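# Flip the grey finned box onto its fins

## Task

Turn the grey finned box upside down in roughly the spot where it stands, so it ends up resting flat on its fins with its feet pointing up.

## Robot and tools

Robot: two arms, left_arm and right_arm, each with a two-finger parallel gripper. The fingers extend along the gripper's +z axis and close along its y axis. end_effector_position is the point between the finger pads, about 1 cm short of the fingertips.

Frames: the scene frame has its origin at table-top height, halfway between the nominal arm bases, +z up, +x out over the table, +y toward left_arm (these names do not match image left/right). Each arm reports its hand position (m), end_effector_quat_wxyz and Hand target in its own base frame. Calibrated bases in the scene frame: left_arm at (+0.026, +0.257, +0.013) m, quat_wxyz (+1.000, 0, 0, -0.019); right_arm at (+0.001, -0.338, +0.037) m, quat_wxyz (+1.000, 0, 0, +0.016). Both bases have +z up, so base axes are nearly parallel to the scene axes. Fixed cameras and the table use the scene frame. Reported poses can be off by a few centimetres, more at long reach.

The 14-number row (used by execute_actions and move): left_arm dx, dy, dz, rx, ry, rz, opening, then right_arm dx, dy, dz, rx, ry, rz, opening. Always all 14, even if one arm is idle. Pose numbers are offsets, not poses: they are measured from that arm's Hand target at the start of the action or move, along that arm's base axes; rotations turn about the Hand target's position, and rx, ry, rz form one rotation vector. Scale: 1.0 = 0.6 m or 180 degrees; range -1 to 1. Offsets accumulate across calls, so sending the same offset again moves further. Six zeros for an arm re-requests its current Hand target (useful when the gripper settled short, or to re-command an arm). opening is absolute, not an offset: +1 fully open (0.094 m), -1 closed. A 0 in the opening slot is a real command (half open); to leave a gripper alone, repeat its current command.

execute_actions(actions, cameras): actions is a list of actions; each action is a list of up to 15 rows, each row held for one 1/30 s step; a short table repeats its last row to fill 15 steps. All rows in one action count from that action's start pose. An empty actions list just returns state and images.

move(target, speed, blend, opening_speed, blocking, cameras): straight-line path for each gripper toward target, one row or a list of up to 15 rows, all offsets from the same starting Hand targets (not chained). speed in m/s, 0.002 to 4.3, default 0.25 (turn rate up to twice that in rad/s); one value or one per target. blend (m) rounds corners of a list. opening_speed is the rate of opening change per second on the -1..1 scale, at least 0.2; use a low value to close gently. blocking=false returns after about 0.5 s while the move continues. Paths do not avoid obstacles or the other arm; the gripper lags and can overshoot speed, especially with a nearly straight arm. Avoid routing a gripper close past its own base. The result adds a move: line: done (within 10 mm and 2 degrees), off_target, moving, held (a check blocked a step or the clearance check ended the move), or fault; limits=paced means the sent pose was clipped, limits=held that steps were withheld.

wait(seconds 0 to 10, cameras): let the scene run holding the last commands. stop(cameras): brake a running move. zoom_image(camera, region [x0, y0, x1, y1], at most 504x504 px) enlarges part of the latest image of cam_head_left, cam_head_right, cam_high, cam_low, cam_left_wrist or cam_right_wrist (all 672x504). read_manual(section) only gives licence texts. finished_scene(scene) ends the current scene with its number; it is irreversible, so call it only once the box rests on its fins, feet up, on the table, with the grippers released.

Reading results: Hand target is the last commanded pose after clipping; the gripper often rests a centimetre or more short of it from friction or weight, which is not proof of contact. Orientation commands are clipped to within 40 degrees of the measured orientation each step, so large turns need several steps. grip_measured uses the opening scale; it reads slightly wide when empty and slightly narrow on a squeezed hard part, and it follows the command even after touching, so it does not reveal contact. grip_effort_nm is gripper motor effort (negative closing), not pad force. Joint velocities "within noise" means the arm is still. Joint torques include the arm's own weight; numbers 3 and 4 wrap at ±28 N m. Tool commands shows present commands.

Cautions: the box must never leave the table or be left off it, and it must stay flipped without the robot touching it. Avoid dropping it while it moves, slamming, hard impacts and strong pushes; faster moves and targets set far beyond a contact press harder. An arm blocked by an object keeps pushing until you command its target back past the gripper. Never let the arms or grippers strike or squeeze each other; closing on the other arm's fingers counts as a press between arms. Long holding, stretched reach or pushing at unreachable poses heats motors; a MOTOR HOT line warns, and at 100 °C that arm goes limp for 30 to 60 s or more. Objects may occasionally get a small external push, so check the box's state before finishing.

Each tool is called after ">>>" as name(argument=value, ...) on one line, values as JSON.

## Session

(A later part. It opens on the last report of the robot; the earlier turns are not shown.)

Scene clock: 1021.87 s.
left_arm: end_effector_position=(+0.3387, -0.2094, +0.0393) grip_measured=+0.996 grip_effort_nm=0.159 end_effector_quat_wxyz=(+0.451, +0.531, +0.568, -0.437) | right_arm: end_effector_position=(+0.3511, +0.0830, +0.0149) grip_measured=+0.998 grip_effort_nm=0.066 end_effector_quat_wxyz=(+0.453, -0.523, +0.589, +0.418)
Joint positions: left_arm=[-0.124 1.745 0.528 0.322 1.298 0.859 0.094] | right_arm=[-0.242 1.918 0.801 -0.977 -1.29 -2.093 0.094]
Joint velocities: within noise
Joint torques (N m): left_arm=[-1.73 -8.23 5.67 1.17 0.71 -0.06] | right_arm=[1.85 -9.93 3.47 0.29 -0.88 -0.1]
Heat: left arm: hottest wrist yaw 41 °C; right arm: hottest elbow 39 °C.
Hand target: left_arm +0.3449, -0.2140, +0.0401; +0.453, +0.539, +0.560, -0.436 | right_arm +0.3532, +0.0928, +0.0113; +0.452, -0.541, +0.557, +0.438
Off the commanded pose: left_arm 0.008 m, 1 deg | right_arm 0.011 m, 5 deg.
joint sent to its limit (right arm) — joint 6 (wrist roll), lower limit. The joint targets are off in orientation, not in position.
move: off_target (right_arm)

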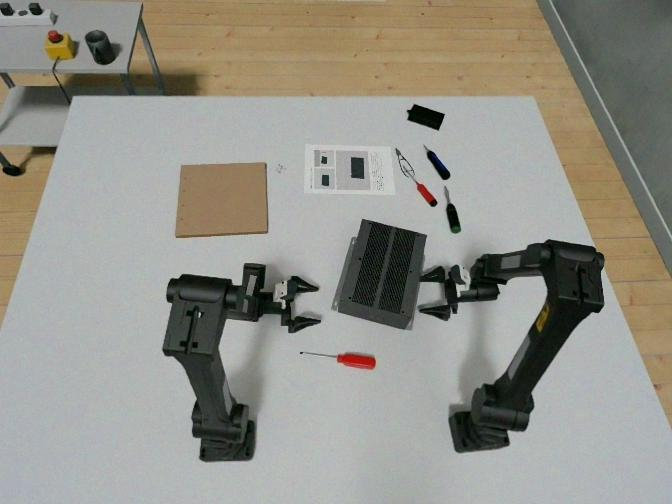

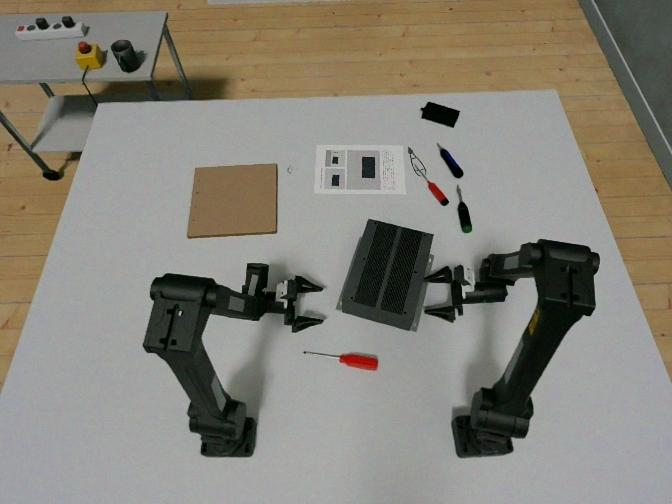

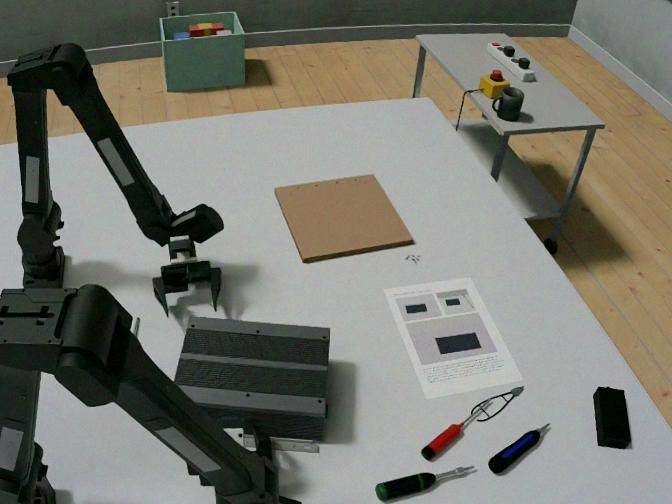

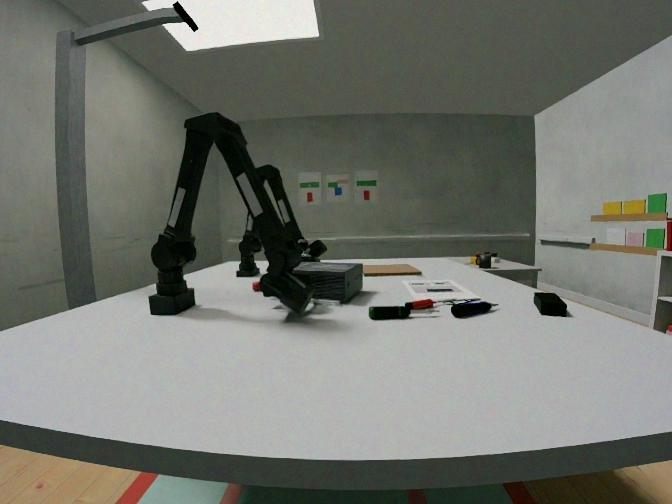

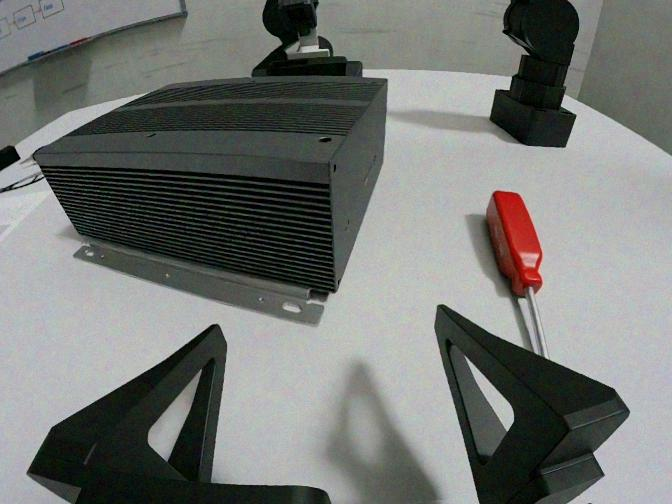

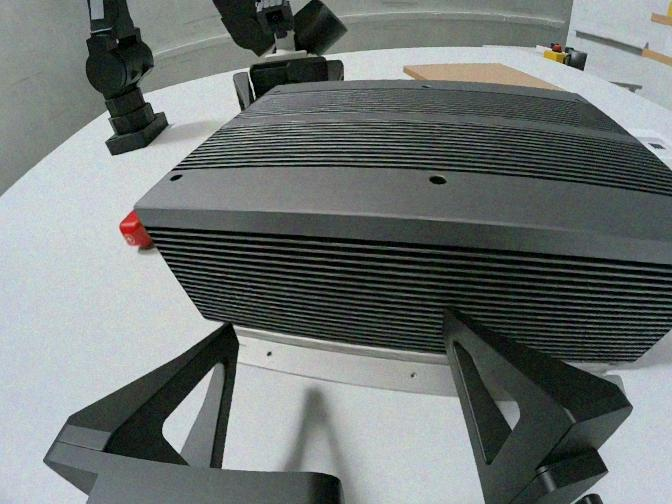

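>>> move(target=[[0.06,-0.04,0.0,0,0,0,1,0.0,0.04,0,0,0,0,1],[0.065,-0.15,0.0,0,0,0,1,0.0,0.14,0,0,0,0,1],[0.075,-0.27,0.0,0,0,0,1,0.0,0.27,0,0,0,0,1]], speed=[0.1,0.07,0.08], cameras=["cam_head_left","cam_right_wrist","cam_left_wrist"])

Scene clock: 1033.47 s.
left_arm: end_effector_position=(+0.3941, -0.2721, +0.0419) grip_measured=+1.000 grip_effort_nm=-0.149 end_effector_quat_wxyz=(+0.475, +0.497, +0.606, -0.402) | right_arm: end_effector_position=(+0.3803, +0.1198, +0.0148) grip_measured=+0.999 grip_effort_nm=0.056 end_effector_quat_wxyz=(+0.507, -0.487, +0.620, +0.349)
Joint positions: left_arm=[-0.286 1.846 0.604 0.764 1.054 0.407 0.094] | right_arm=[-0.117 1.813 0.536 0.34 -1.265 -0.978 0.094]
Joint velocities: within noise
Joint torques (N m): left_arm=[-17.73 -6.48 11.71 3 -1.1 -0.82] | right_arm=[22.65 -8.18 3.28 2.19 -1.58 0.68]
Heat: left arm: hottest elbow 40 °C; right arm: hottest elbow 38 °C.
Hand target: left_arm +0.3900, -0.3761, +0.0401; +0.453, +0.539, +0.560, -0.436 | right_arm +0.3532, +0.2547, +0.0112; +0.452, -0.541, +0.558, +0.438
Off the commanded pose: left_arm 0.104 m, 8 deg | right_arm 0.138 m, 15 deg.
move: off_target (left_arm, right_arm)
Images, in order (width x height): cam_head_left 672x504, cam_left_wrist 672x504, cam_right_wrist 672x504.

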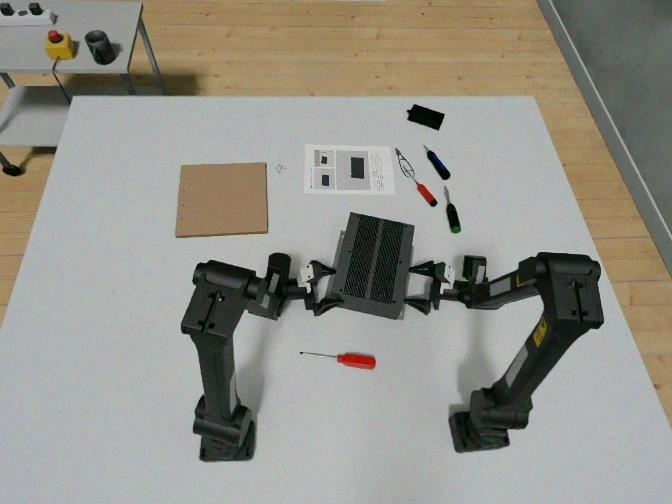

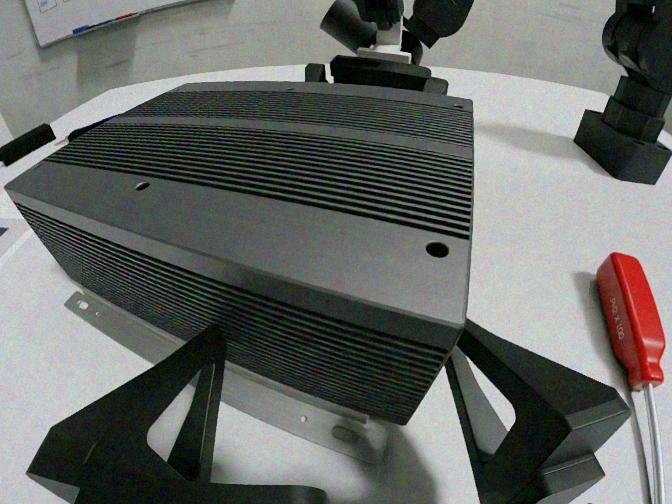

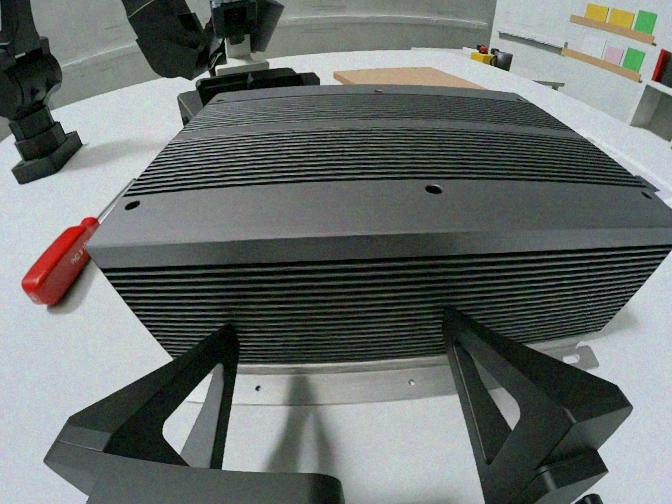

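>>> move(target=[[0.042,0.277,0.0,0,0,-0.078,1,0.053,-0.23,0.0,0,0,-0.078,1],[0.035,0.13,0.0,0,0,-0.078,1,0.053,-0.21,0,0,0,-0.078,1],[0.012,0.027,0.0,0,0,-0.078,1,0.104,-0.016,0,0,0,-0.078,1]], speed=[0.15,0.1,0.08], cameras=["cam_head_left","cam_right_wrist","cam_left_wrist"])

Scene clock: 1056.57 s.
left_arm: end_effector_position=(+0.4590, -0.2343, +0.0473) grip_measured=+1.000 grip_effort_nm=-0.051 end_effector_quat_wxyz=(+0.460, +0.559, +0.546, -0.423) | right_arm: end_effector_position=(+0.3873, +0.1303, +0.0063) grip_measured=+0.999 grip_effort_nm=0.027 end_effector_quat_wxyz=(+0.513, -0.388, +0.679, +0.354)
Joint positions: left_arm=[-0.145 1.902 0.896 0.092 1.289 0.948 0.094] | right_arm=[-0.064 1.918 0.446 0.925 -1.129 -0.42 0.094]
Joint velocities: within noise
Joint torques (N m): left_arm=[-21.25 -12.51 4.63 2.04 0.88 -0.68] | right_arm=[19.9 -8.41 8.38 3.43 1.94 0.36]
Heat: left arm: hottest elbow 42 °C; right arm: hottest elbow 37 °C.
Hand target: left_arm +0.3973, -0.3598, +0.0401; +0.396, +0.603, +0.490, -0.488 | right_arm +0.4156, +0.2452, +0.0113; +0.502, -0.469, +0.619, +0.380
Off the commanded pose: left_arm 0.140 m, 13 deg | right_arm 0.118 m, 12 deg.
move: off_target (left_arm, right_arm)
Images, in order (width x height): cam_head_left 672x504, cam_left_wrist 672x504, cam_right_wrist 672x504.

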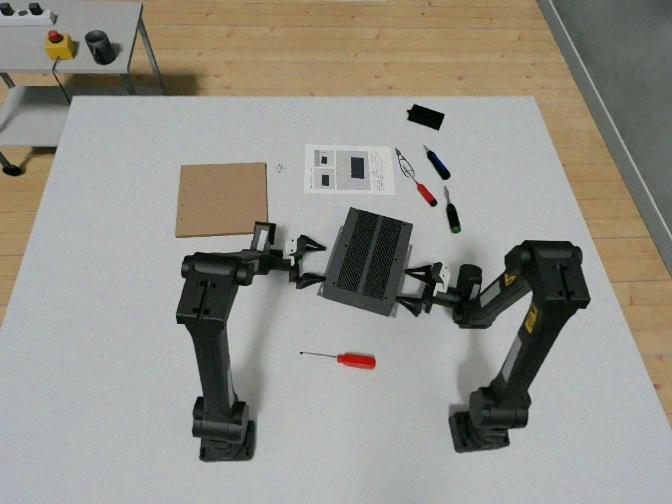

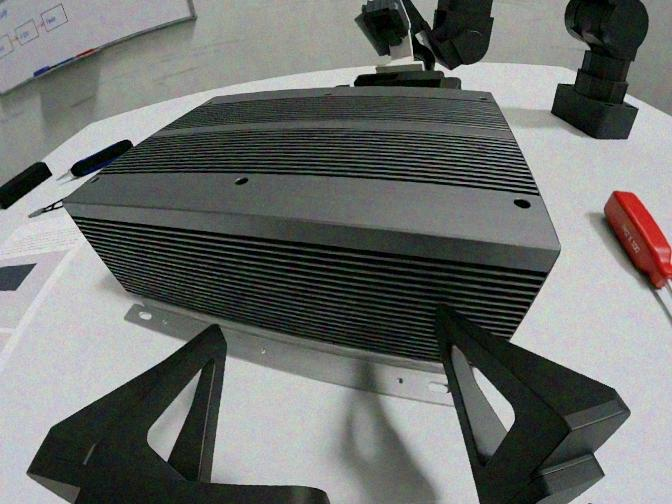

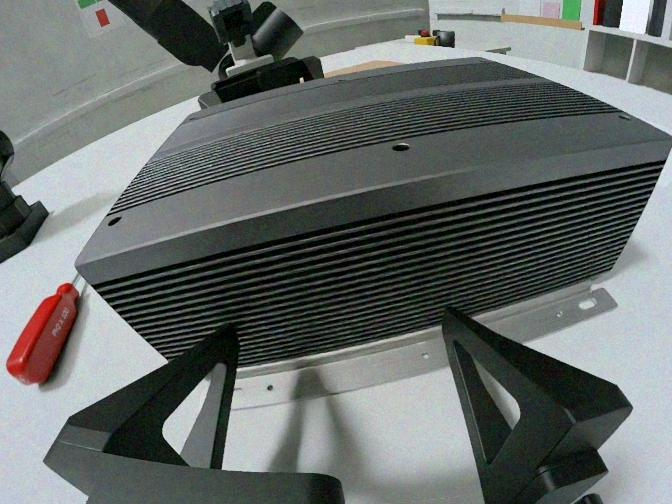

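>>> move(target=[[0.02,0.2,0.01,0,0,-0.089,1,0.0,-0.19,0.0,0,0,0.05,1],[0.0,-0.0,0.0,0,0,-0.089,1,0.0,0.02,0,0,0,0.05,1]], speed=[0.15,0.1], cameras=["cam_head_left","cam_right_wrist","cam_left_wrist"])

Scene clock: 1076.63 s.
left_arm: end_effector_position=(+0.4372, -0.2374, +0.0533) grip_measured=+1.000 grip_effort_nm=0.012 end_effector_quat_wxyz=(+0.372, +0.623, +0.476, -0.497) | right_arm: end_effector_position=(+0.4130, +0.1330, +0.0037) grip_measured=+0.999 grip_effort_nm=0.022 end_effector_quat_wxyz=(+0.501, -0.446, +0.643, +0.370)
Joint positions: left_arm=[-0.156 2.055 1.248 -1.237 1.311 2.046 0.094] | right_arm=[-0.07 1.92 0.586 0.602 -1.229 -0.673 0.094]
Joint velocities: within noise
Joint torques (N m): left_arm=[-20.6 -12.45 7.53 1.11 1.75 -0.35] | right_arm=[20.31 -10.58 6.6 2.95 0.18 0.59]
Heat: left arm: hottest elbow 40 °C; right arm: hottest elbow 38 °C.
Hand target: left_arm +0.3971, -0.3598, +0.0400; +0.324, +0.666, +0.402, -0.539 | right_arm +0.4156, +0.2572, +0.0112; +0.471, -0.516, +0.581, +0.418
Off the commanded pose: left_arm 0.129 m, 12 deg | right_arm 0.124 m, 13 deg.
move: off_target (left_arm, right_arm)
Images, in order (width x height): cam_head_left 672x504, cam_left_wrist 672x504, cam_right_wrist 672x504.

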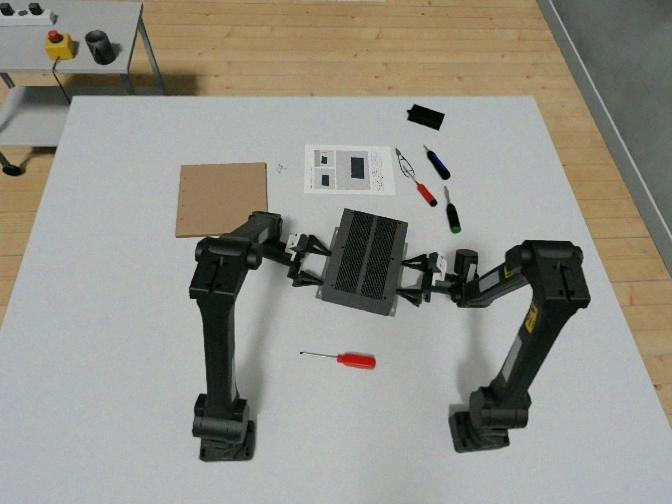

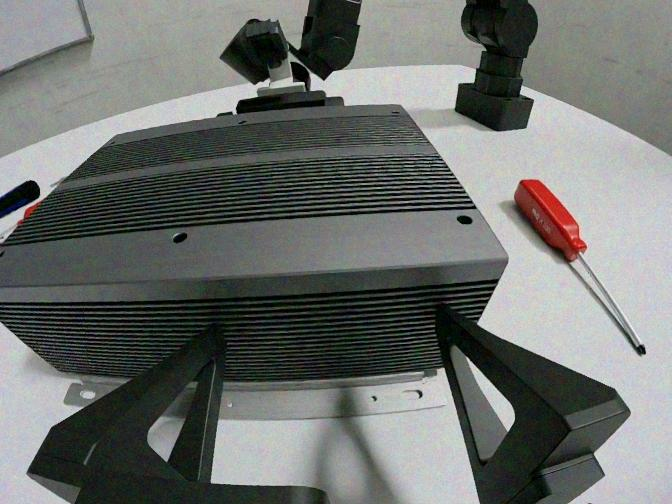

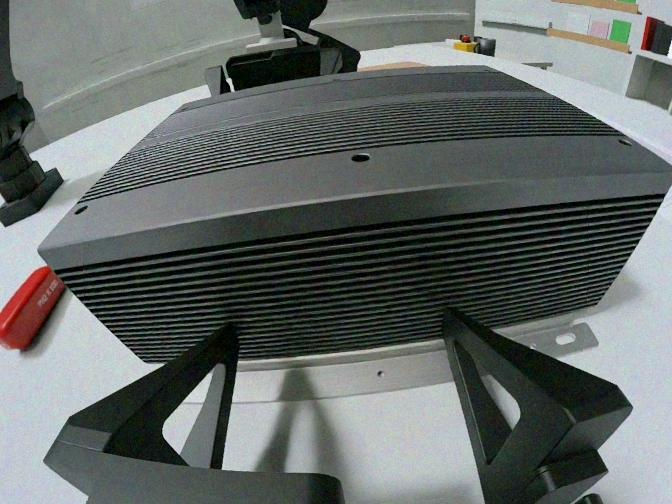

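>>> move(target=[0.04,-0.009,0.217,0.0244,0.108,0,1,0.04,-0.012,0.233,0.032,0.106,0,1], speed=0.08, cameras=["cam_head_left","cam_right_wrist","cam_left_wrist","cam_low"])

Scene clock: 1091.13 s.
left_arm: end_effector_position=(+0.4700, -0.2365, +0.1381) grip_measured=+1.000 grip_effort_nm=0.022 end_effector_quat_wxyz=(+0.295, +0.543, +0.549, -0.563) | right_arm: end_effector_position=(+0.3994, +0.1456, +0.0749) grip_measured=+0.999 grip_effort_nm=0.042 end_effector_quat_wxyz=(+0.378, -0.314, +0.711, +0.504)
Joint positions: left_arm=[-0.143 2.033 1.451 -1.656 1.324 1.944 0.094] | right_arm=[-0.049 1.671 0.612 0.186 -1.297 -0.344 0.094]
Joint velocities: within noise
Joint torques (N m): left_arm=[-20.72 -19.25 7.73 -1.29 2.82 -0.8] | right_arm=[16.5 -16.44 14.46 3.29 -2.18 0.89]
Heat: left arm: hottest wrist yaw 42 °C; right arm: hottest elbow 40 °C.
Hand target: left_arm +0.4211, -0.3652, +0.1704; +0.226, +0.577, +0.471, -0.628 | right_arm +0.4396, +0.2499, +0.1510; +0.394, -0.415, +0.629, +0.526
Off the commanded pose: left_arm 0.141 m, 15 deg | right_arm 0.135 m, 15 deg.
joint sent to its limit (left arm) — joint 4 (wrist pitch), lower limit. The joint targets are off in position and orientation.
move: off_target (left_arm, right_arm)
Images, in order (width x height): cam_head_left 672x504, cam_low 672x504, cam_left_wrist 672x504, cam_right_wrist 672x504.

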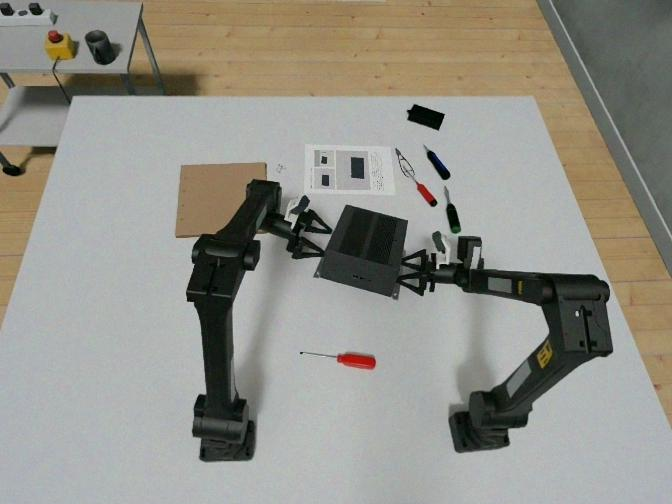

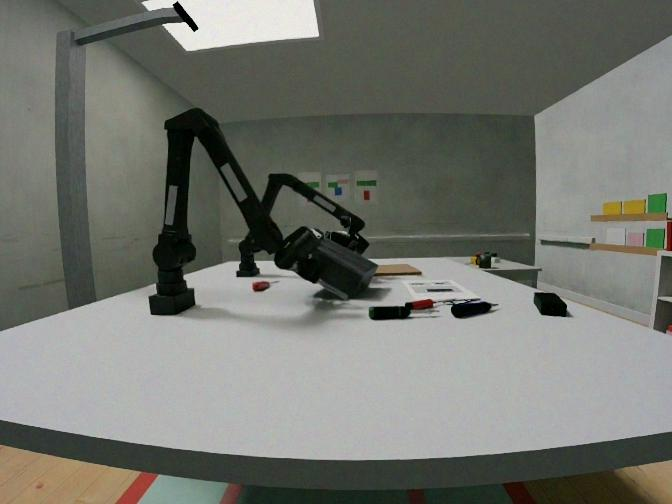

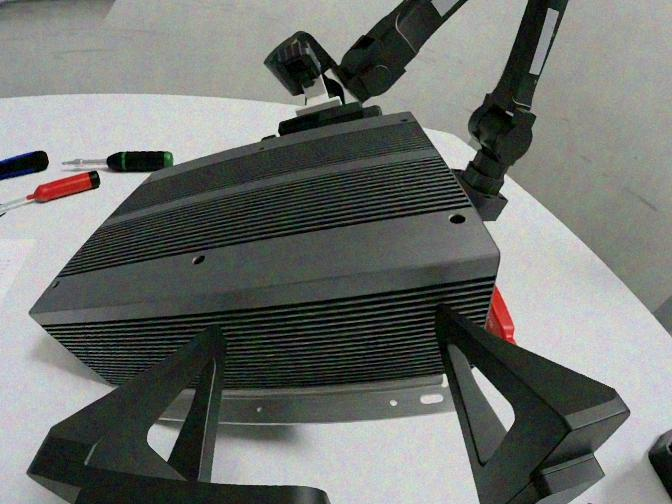

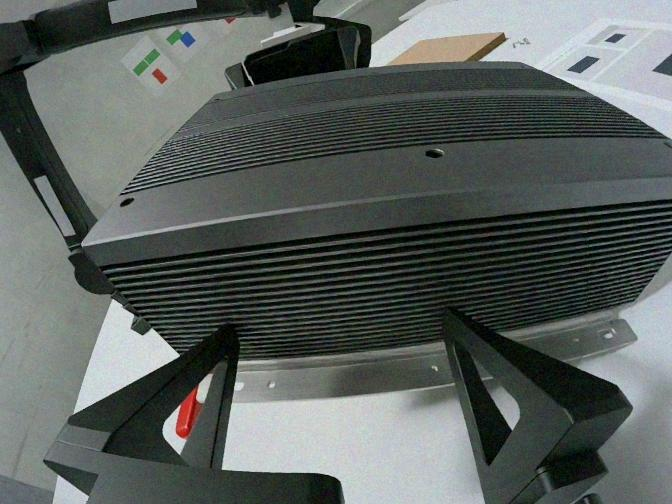

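>>> move(target=[0.041,-0.009,0.033,0.0244,0.108,0,1,0.04,-0.012,0.083,0.032,0.106,0,1], speed=0.06)

Scene clock: 1127.27 s.
left_arm: end_effector_position=(+0.5037, -0.2289, +0.1781) grip_measured=+1.000 grip_effort_nm=0.042 end_effector_quat_wxyz=(+0.241, +0.378, +0.634, -0.630) | right_arm: end_effector_position=(+0.4368, +0.1499, +0.1463) grip_measured=+0.999 grip_effort_nm=0.056 end_effector_quat_wxyz=(+0.305, -0.212, +0.699, +0.611)
Joint positions: left_arm=[-0.112 2.017 1.5 -1.659 1.462 1.51 0.094] | right_arm=[-0.046 1.648 0.707 0.435 -1.43 0.311 0.094]
Joint velocities: within noise
Joint torques (N m): left_arm=[-22.12 -17.9 7.76 -1.03 0.64 -0.24] | right_arm=[14.39 -13.74 14.15 3.34 0.59 0.58]
Heat: left arm: hottest wrist yaw 48 °C; right arm: hottest elbow 55 °C.
Hand target: left_arm +0.4457, -0.3706, +0.1900; +0.121, +0.471, +0.526, -0.698 | right_arm +0.4636, +0.2428, +0.2009; +0.304, -0.302, +0.658, +0.619
Off the commanded pose: left_arm 0.154 m, 23 deg | right_arm 0.111 m, 11 deg.
joint sent to its limit (left arm) — joint 4 (wrist pitch), lower limit. The joint targets are off in position and orientation.
move: off_target (left_arm, right_arm)

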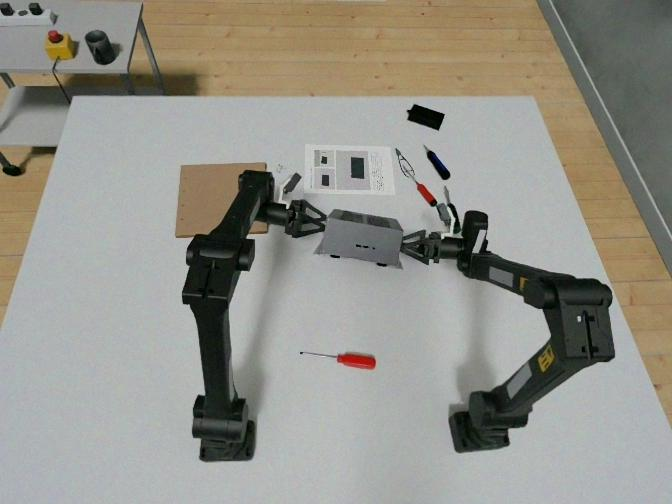

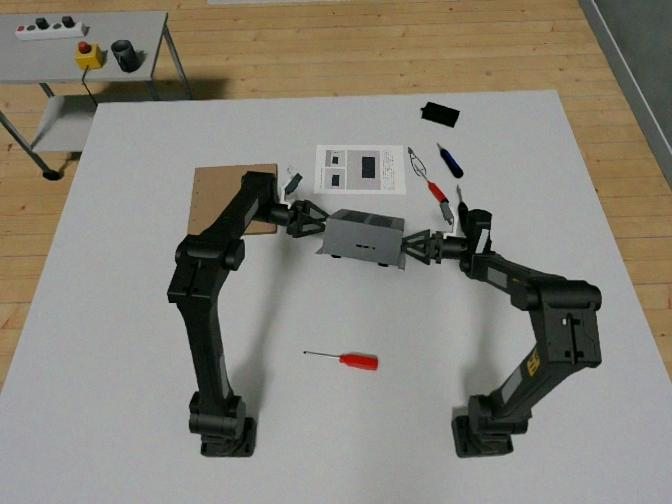

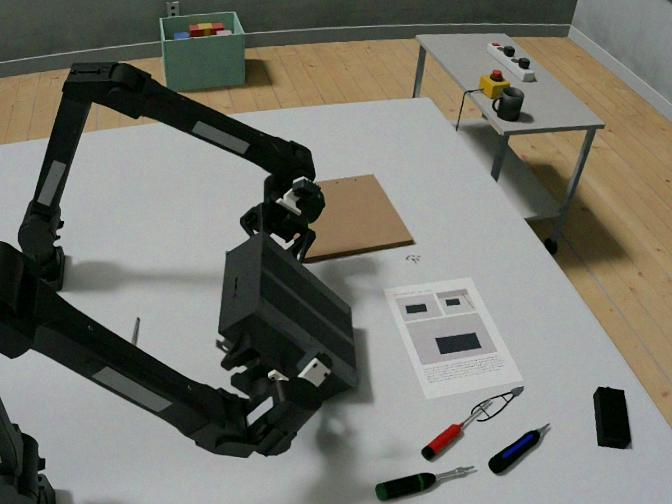

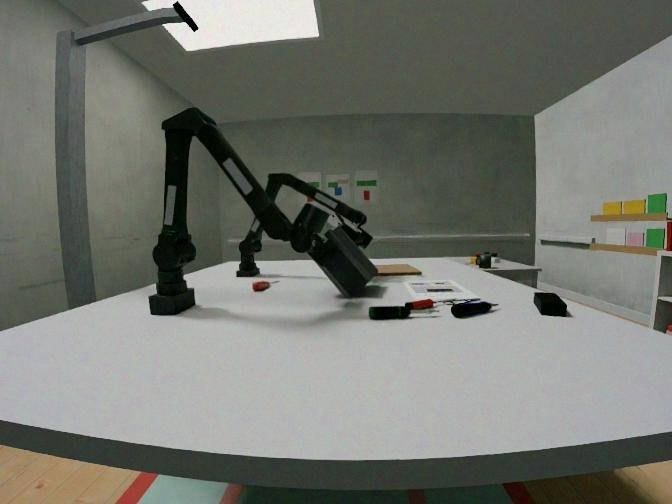

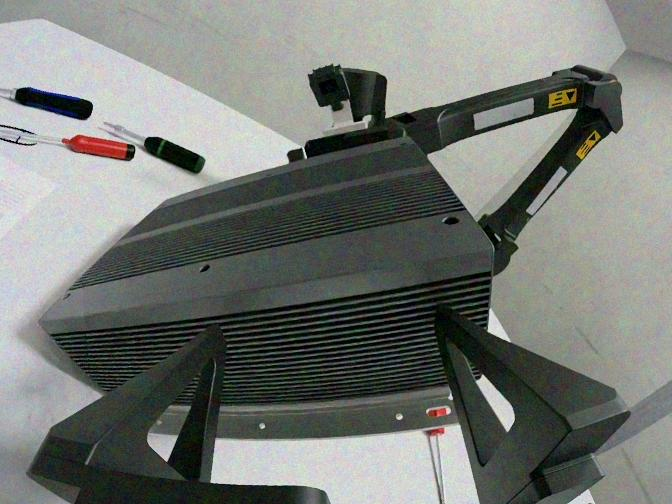

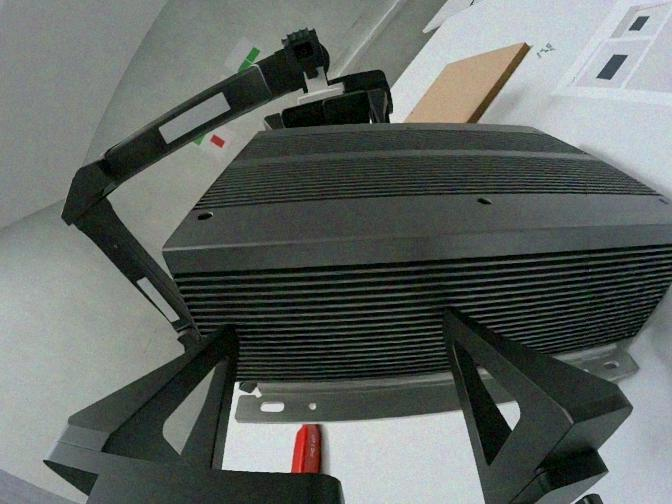

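>>> move(target=[0.09,-0.02,0.0,0.027,0.119,0,1,0.09,-0.027,0.05,0.035,0.117,0,1], speed=0.07)

Scene clock: 1137.30 s.
left_arm: end_effector_position=(+0.5375, -0.2362, +0.1903) grip_measured=+1.000 grip_effort_nm=0.037 end_effector_quat_wxyz=(+0.133, +0.232, +0.680, -0.683) | right_arm: end_effector_position=(+0.5127, +0.1360, +0.1906) grip_measured=+0.999 grip_effort_nm=0.022 end_effector_quat_wxyz=(+0.204, -0.065, +0.701, +0.680)
Joint positions: left_arm=[-0.116 2.072 1.605 -1.668 1.533 1.085 0.094] | right_arm=[-0.067 1.791 0.883 0.973 -1.439 1.253 0.094]
Joint velocities: within noise
Joint torques (N m): left_arm=[-21.19 -15.79 10.17 -0.5 1.62 -0.21] | right_arm=[12.45 -14.1 11.66 3.21 -0.29 -0.12]
Heat: left arm: hottest wrist yaw 44 °C; right arm: hottest elbow 56 °C.
Hand target: left_arm +0.4997, -0.3826, +0.1902; +0.002, +0.338, +0.568, -0.750 | right_arm +0.5177, +0.2264, +0.2309; +0.195, -0.167, +0.668, +0.698
Off the commanded pose: left_arm 0.151 m, 24 deg | right_arm 0.099 m, 13 deg.
joint sent to its limit (left arm) — joint 4 (wrist pitch), lower limit; joint 5 (wrist yaw), upper limit. The joint targets are off in position and orientation.
move: off_target (left_arm, right_arm)

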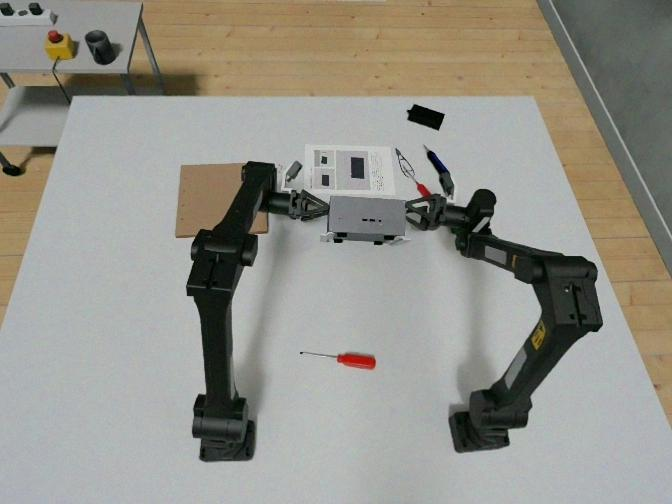

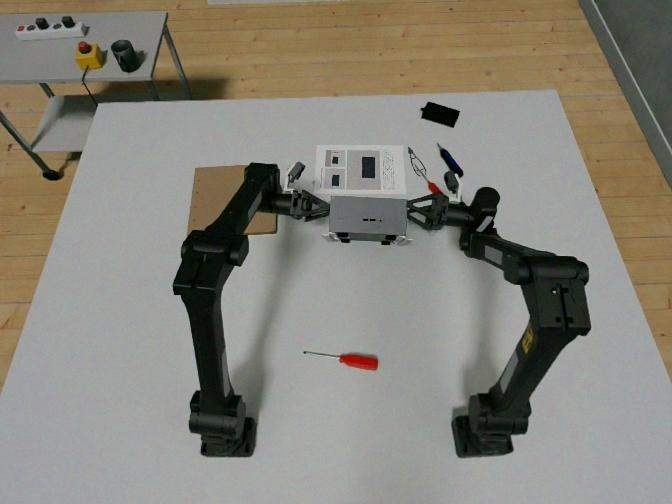

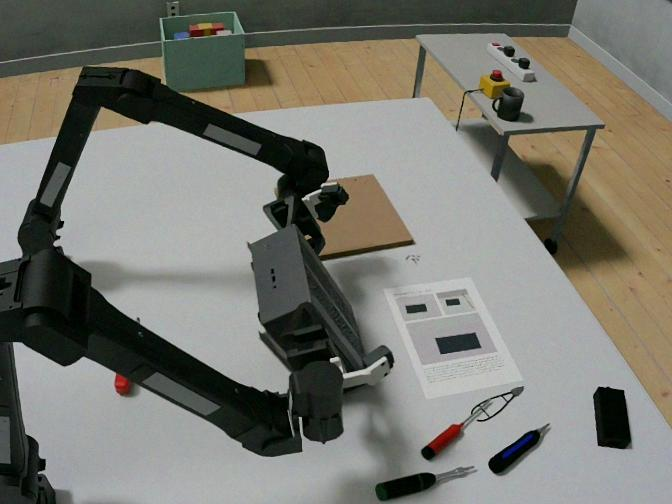

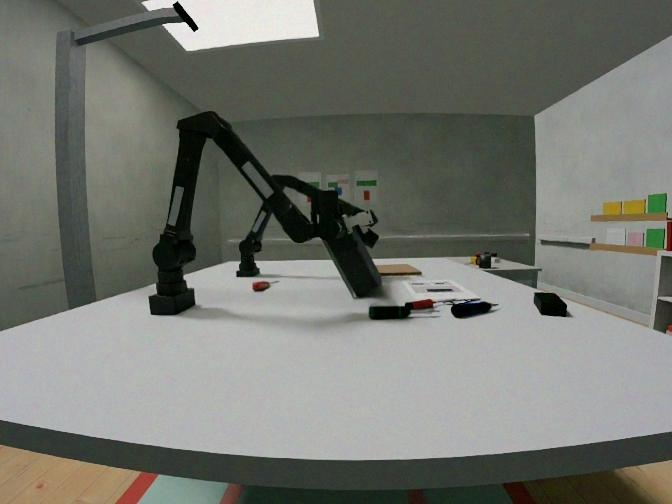

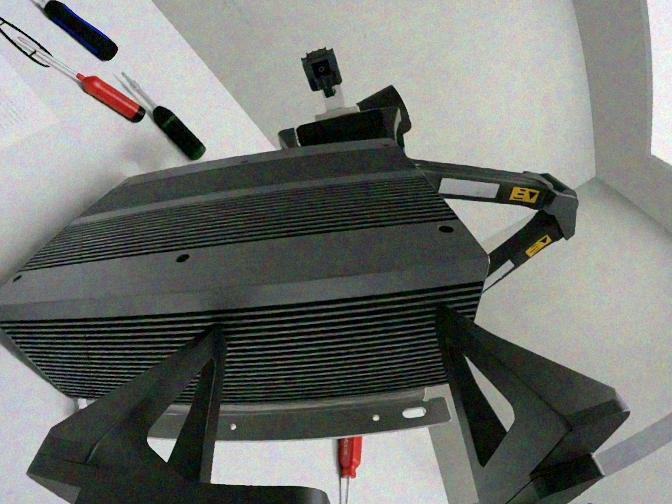

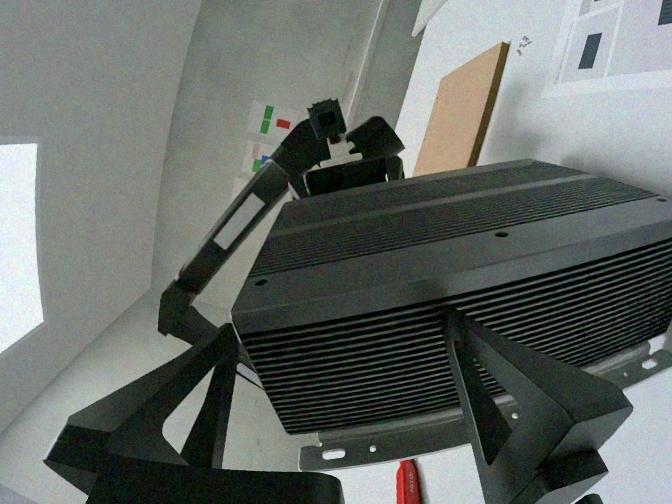

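>>> move(target=[0.1,-0.0,0.01,0.0,0.11,0,1,0.085,0.0,0.01,0.0,0.1,0,1], speed=0.06)

Scene clock: 1147.40 s.
left_arm: end_effector_position=(+0.5887, -0.2387, +0.1951) grip_measured=+1.000 grip_effort_nm=0.032 end_effector_quat_wxyz=(+0.011, +0.097, +0.707, -0.700) | right_arm: end_effector_position=(+0.5705, +0.1287, +0.2006) grip_measured=+1.000 grip_effort_nm=0.017 end_effector_quat_wxyz=(+0.119, +0.031, +0.697, +0.707)
Joint positions: left_arm=[-0.111 2.173 1.797 -1.676 1.549 0.635 0.094] | right_arm=[-0.073 1.9 1.058 1.035 -1.429 1.639 0.094]
Joint velocities: within noise
Joint torques (N m): left_arm=[-19.25 -17.49 11.73 -0.1 1.01 -0.1] | right_arm=[12.16 -17.14 10.99 2.45 -0.2 0.16]
Heat: left arm: hottest elbow 42 °C; right arm: hottest elbow 53 °C.
Hand target: left_arm +0.5597, -0.3827, +0.1961; -0.096, +0.204, +0.560, -0.797 | right_arm +0.5687, +0.2265, +0.2369; +0.088, -0.056, +0.690, +0.716
Off the commanded pose: left_arm 0.147 m, 27 deg | right_arm 0.104 m, 11 deg.
joint sent to its limit (left arm) — joint 4 (wrist pitch), lower limit; joint 5 (wrist yaw), upper limit. The joint targets are off in position and orientation.
move: off_target (left_arm, right_arm)

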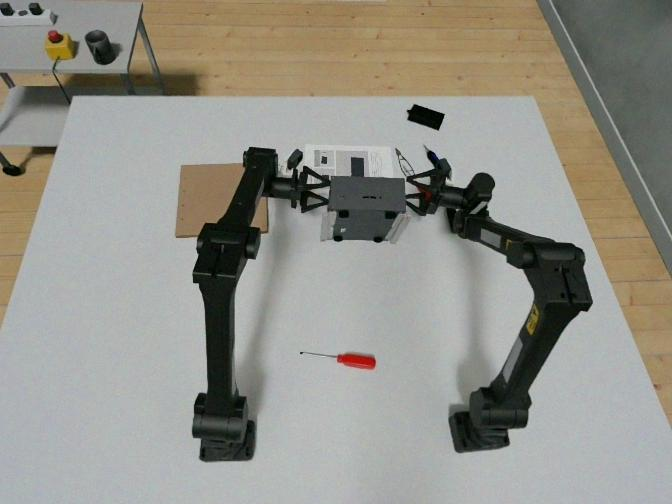

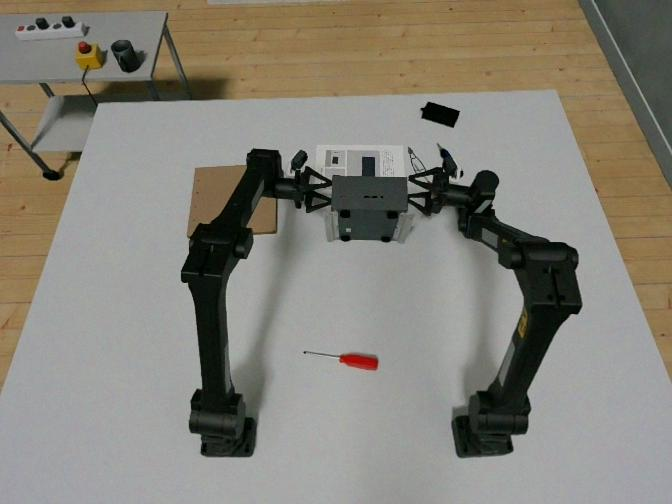

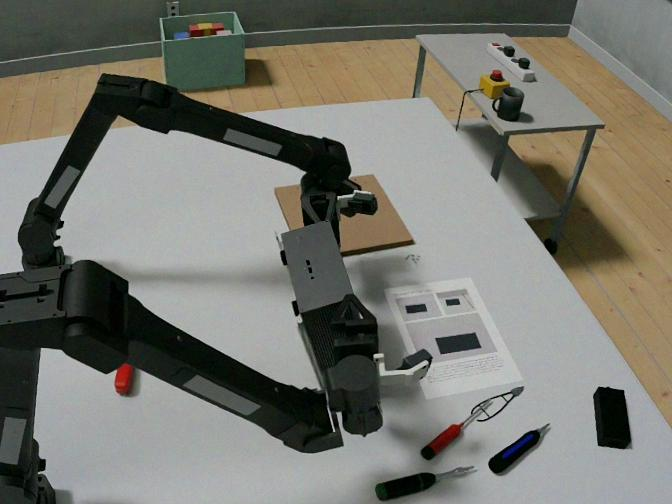

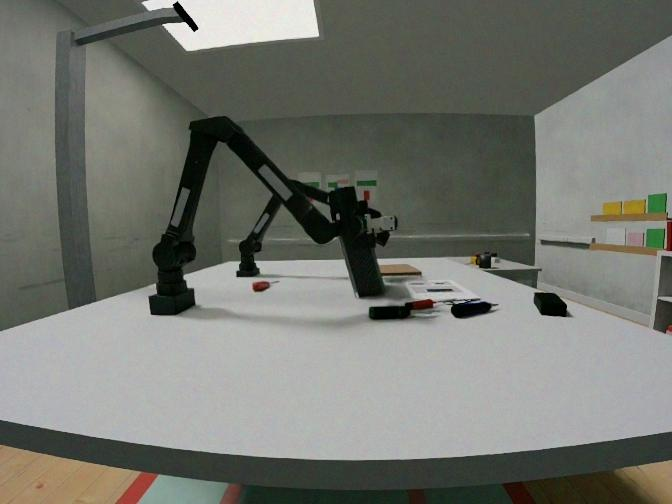

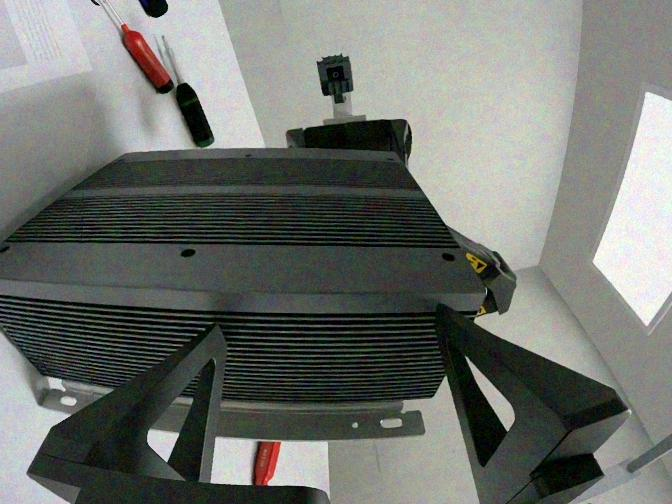

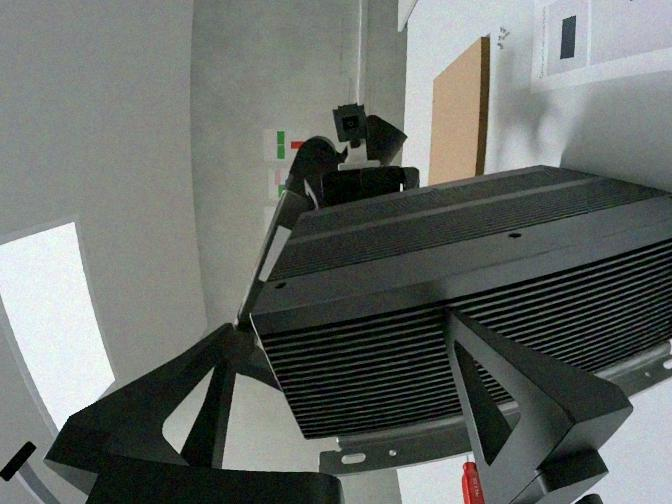

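>>> move(target=[0.08,0.0,0.0,0.0,0.1,0,1,0.075,0.0,-0.01,0.0,0.1,0,1], speed=0.05)

Scene clock: 1172.03 s.
left_arm: end_effector_position=(+0.6368, -0.2405, +0.1919) grip_measured=+1.000 grip_effort_nm=0.037 end_effector_quat_wxyz=(-0.087, -0.010, +0.711, -0.698) | right_arm: end_effector_position=(+0.6100, +0.1245, +0.2038) grip_measured=+1.000 grip_effort_nm=0.022 end_effector_quat_wxyz=(+0.013, +0.131, +0.689, +0.713)
Joint positions: left_arm=[-0.105 2.288 1.998 -1.676 1.558 0.259 0.094] | right_arm=[-0.075 1.957 1.192 0.895 -1.439 1.871 0.094]
Joint velocities: within noise
Joint torques (N m): left_arm=[-17.9 -19.96 11.78 0.01 0.65 -0.31] | right_arm=[12.34 -16.79 11.49 1.59 0.26 0.07]
Heat: left arm: hottest elbow 44 °C; right arm: hottest elbow 50 °C.
Hand target: left_arm +0.6077, -0.3826, +0.1962; -0.182, +0.077, +0.538, -0.819 | right_arm +0.6137, +0.2266, +0.2310; -0.021, +0.057, +0.696, +0.716
Off the commanded pose: left_arm 0.145 m, 28 deg | right_arm 0.106 m, 9 deg.
joint read past its limit (left arm) — joint 5 (wrist yaw), upper limit.
joint sent to its limit (left arm) — joint 4 (wrist pitch), lower limit; joint 5 (wrist yaw), upper limit. The joint targets are off in position and orientation.
move: off_target (left_arm, right_arm)

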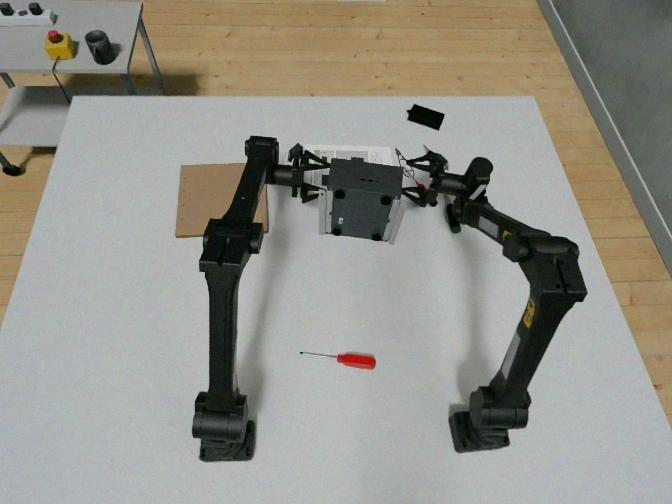

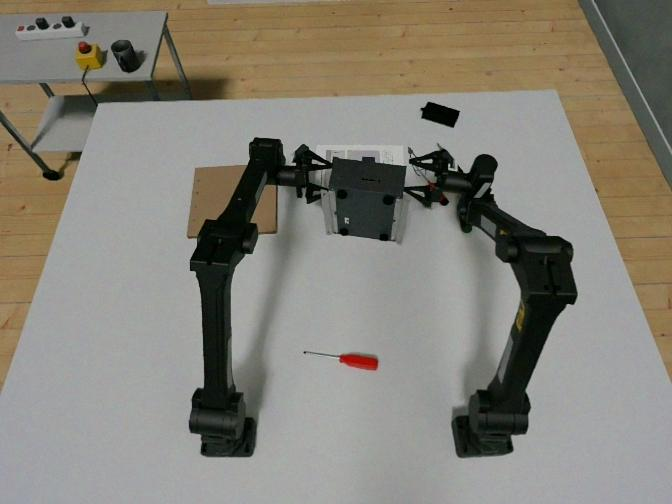

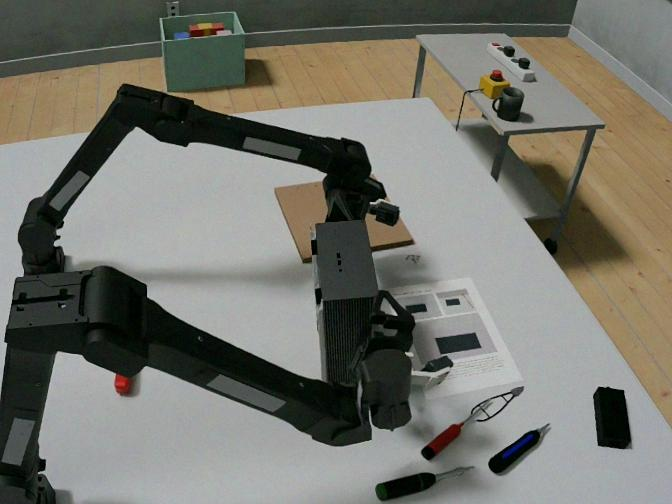

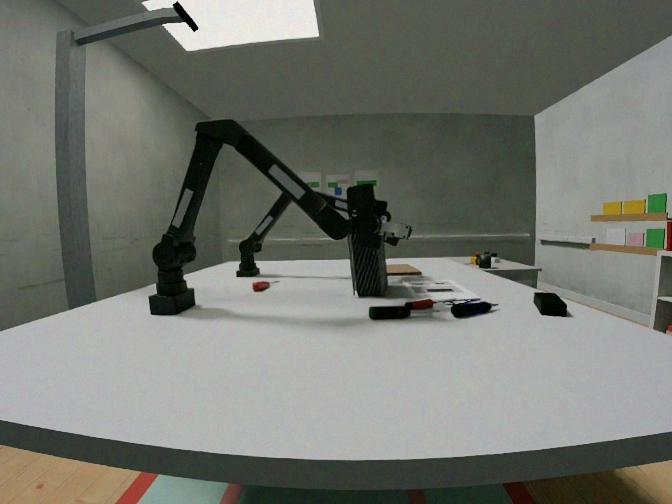

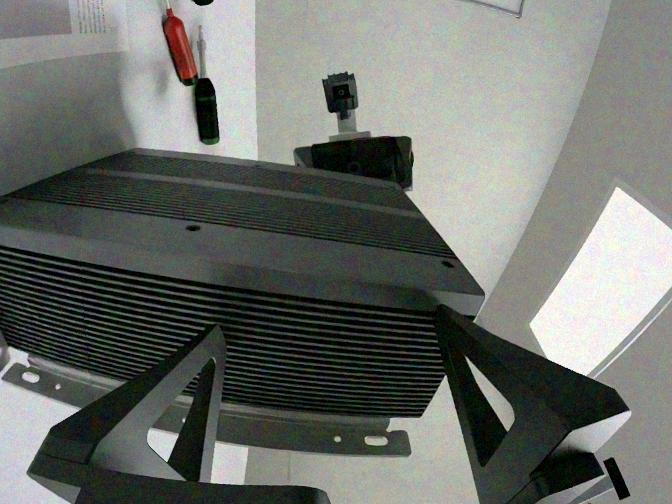

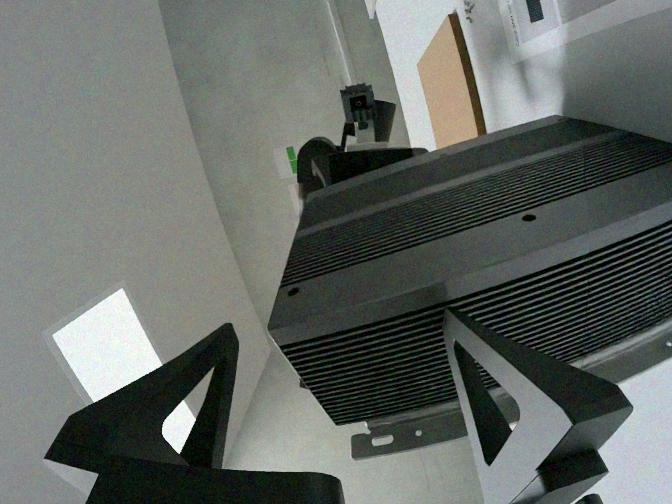

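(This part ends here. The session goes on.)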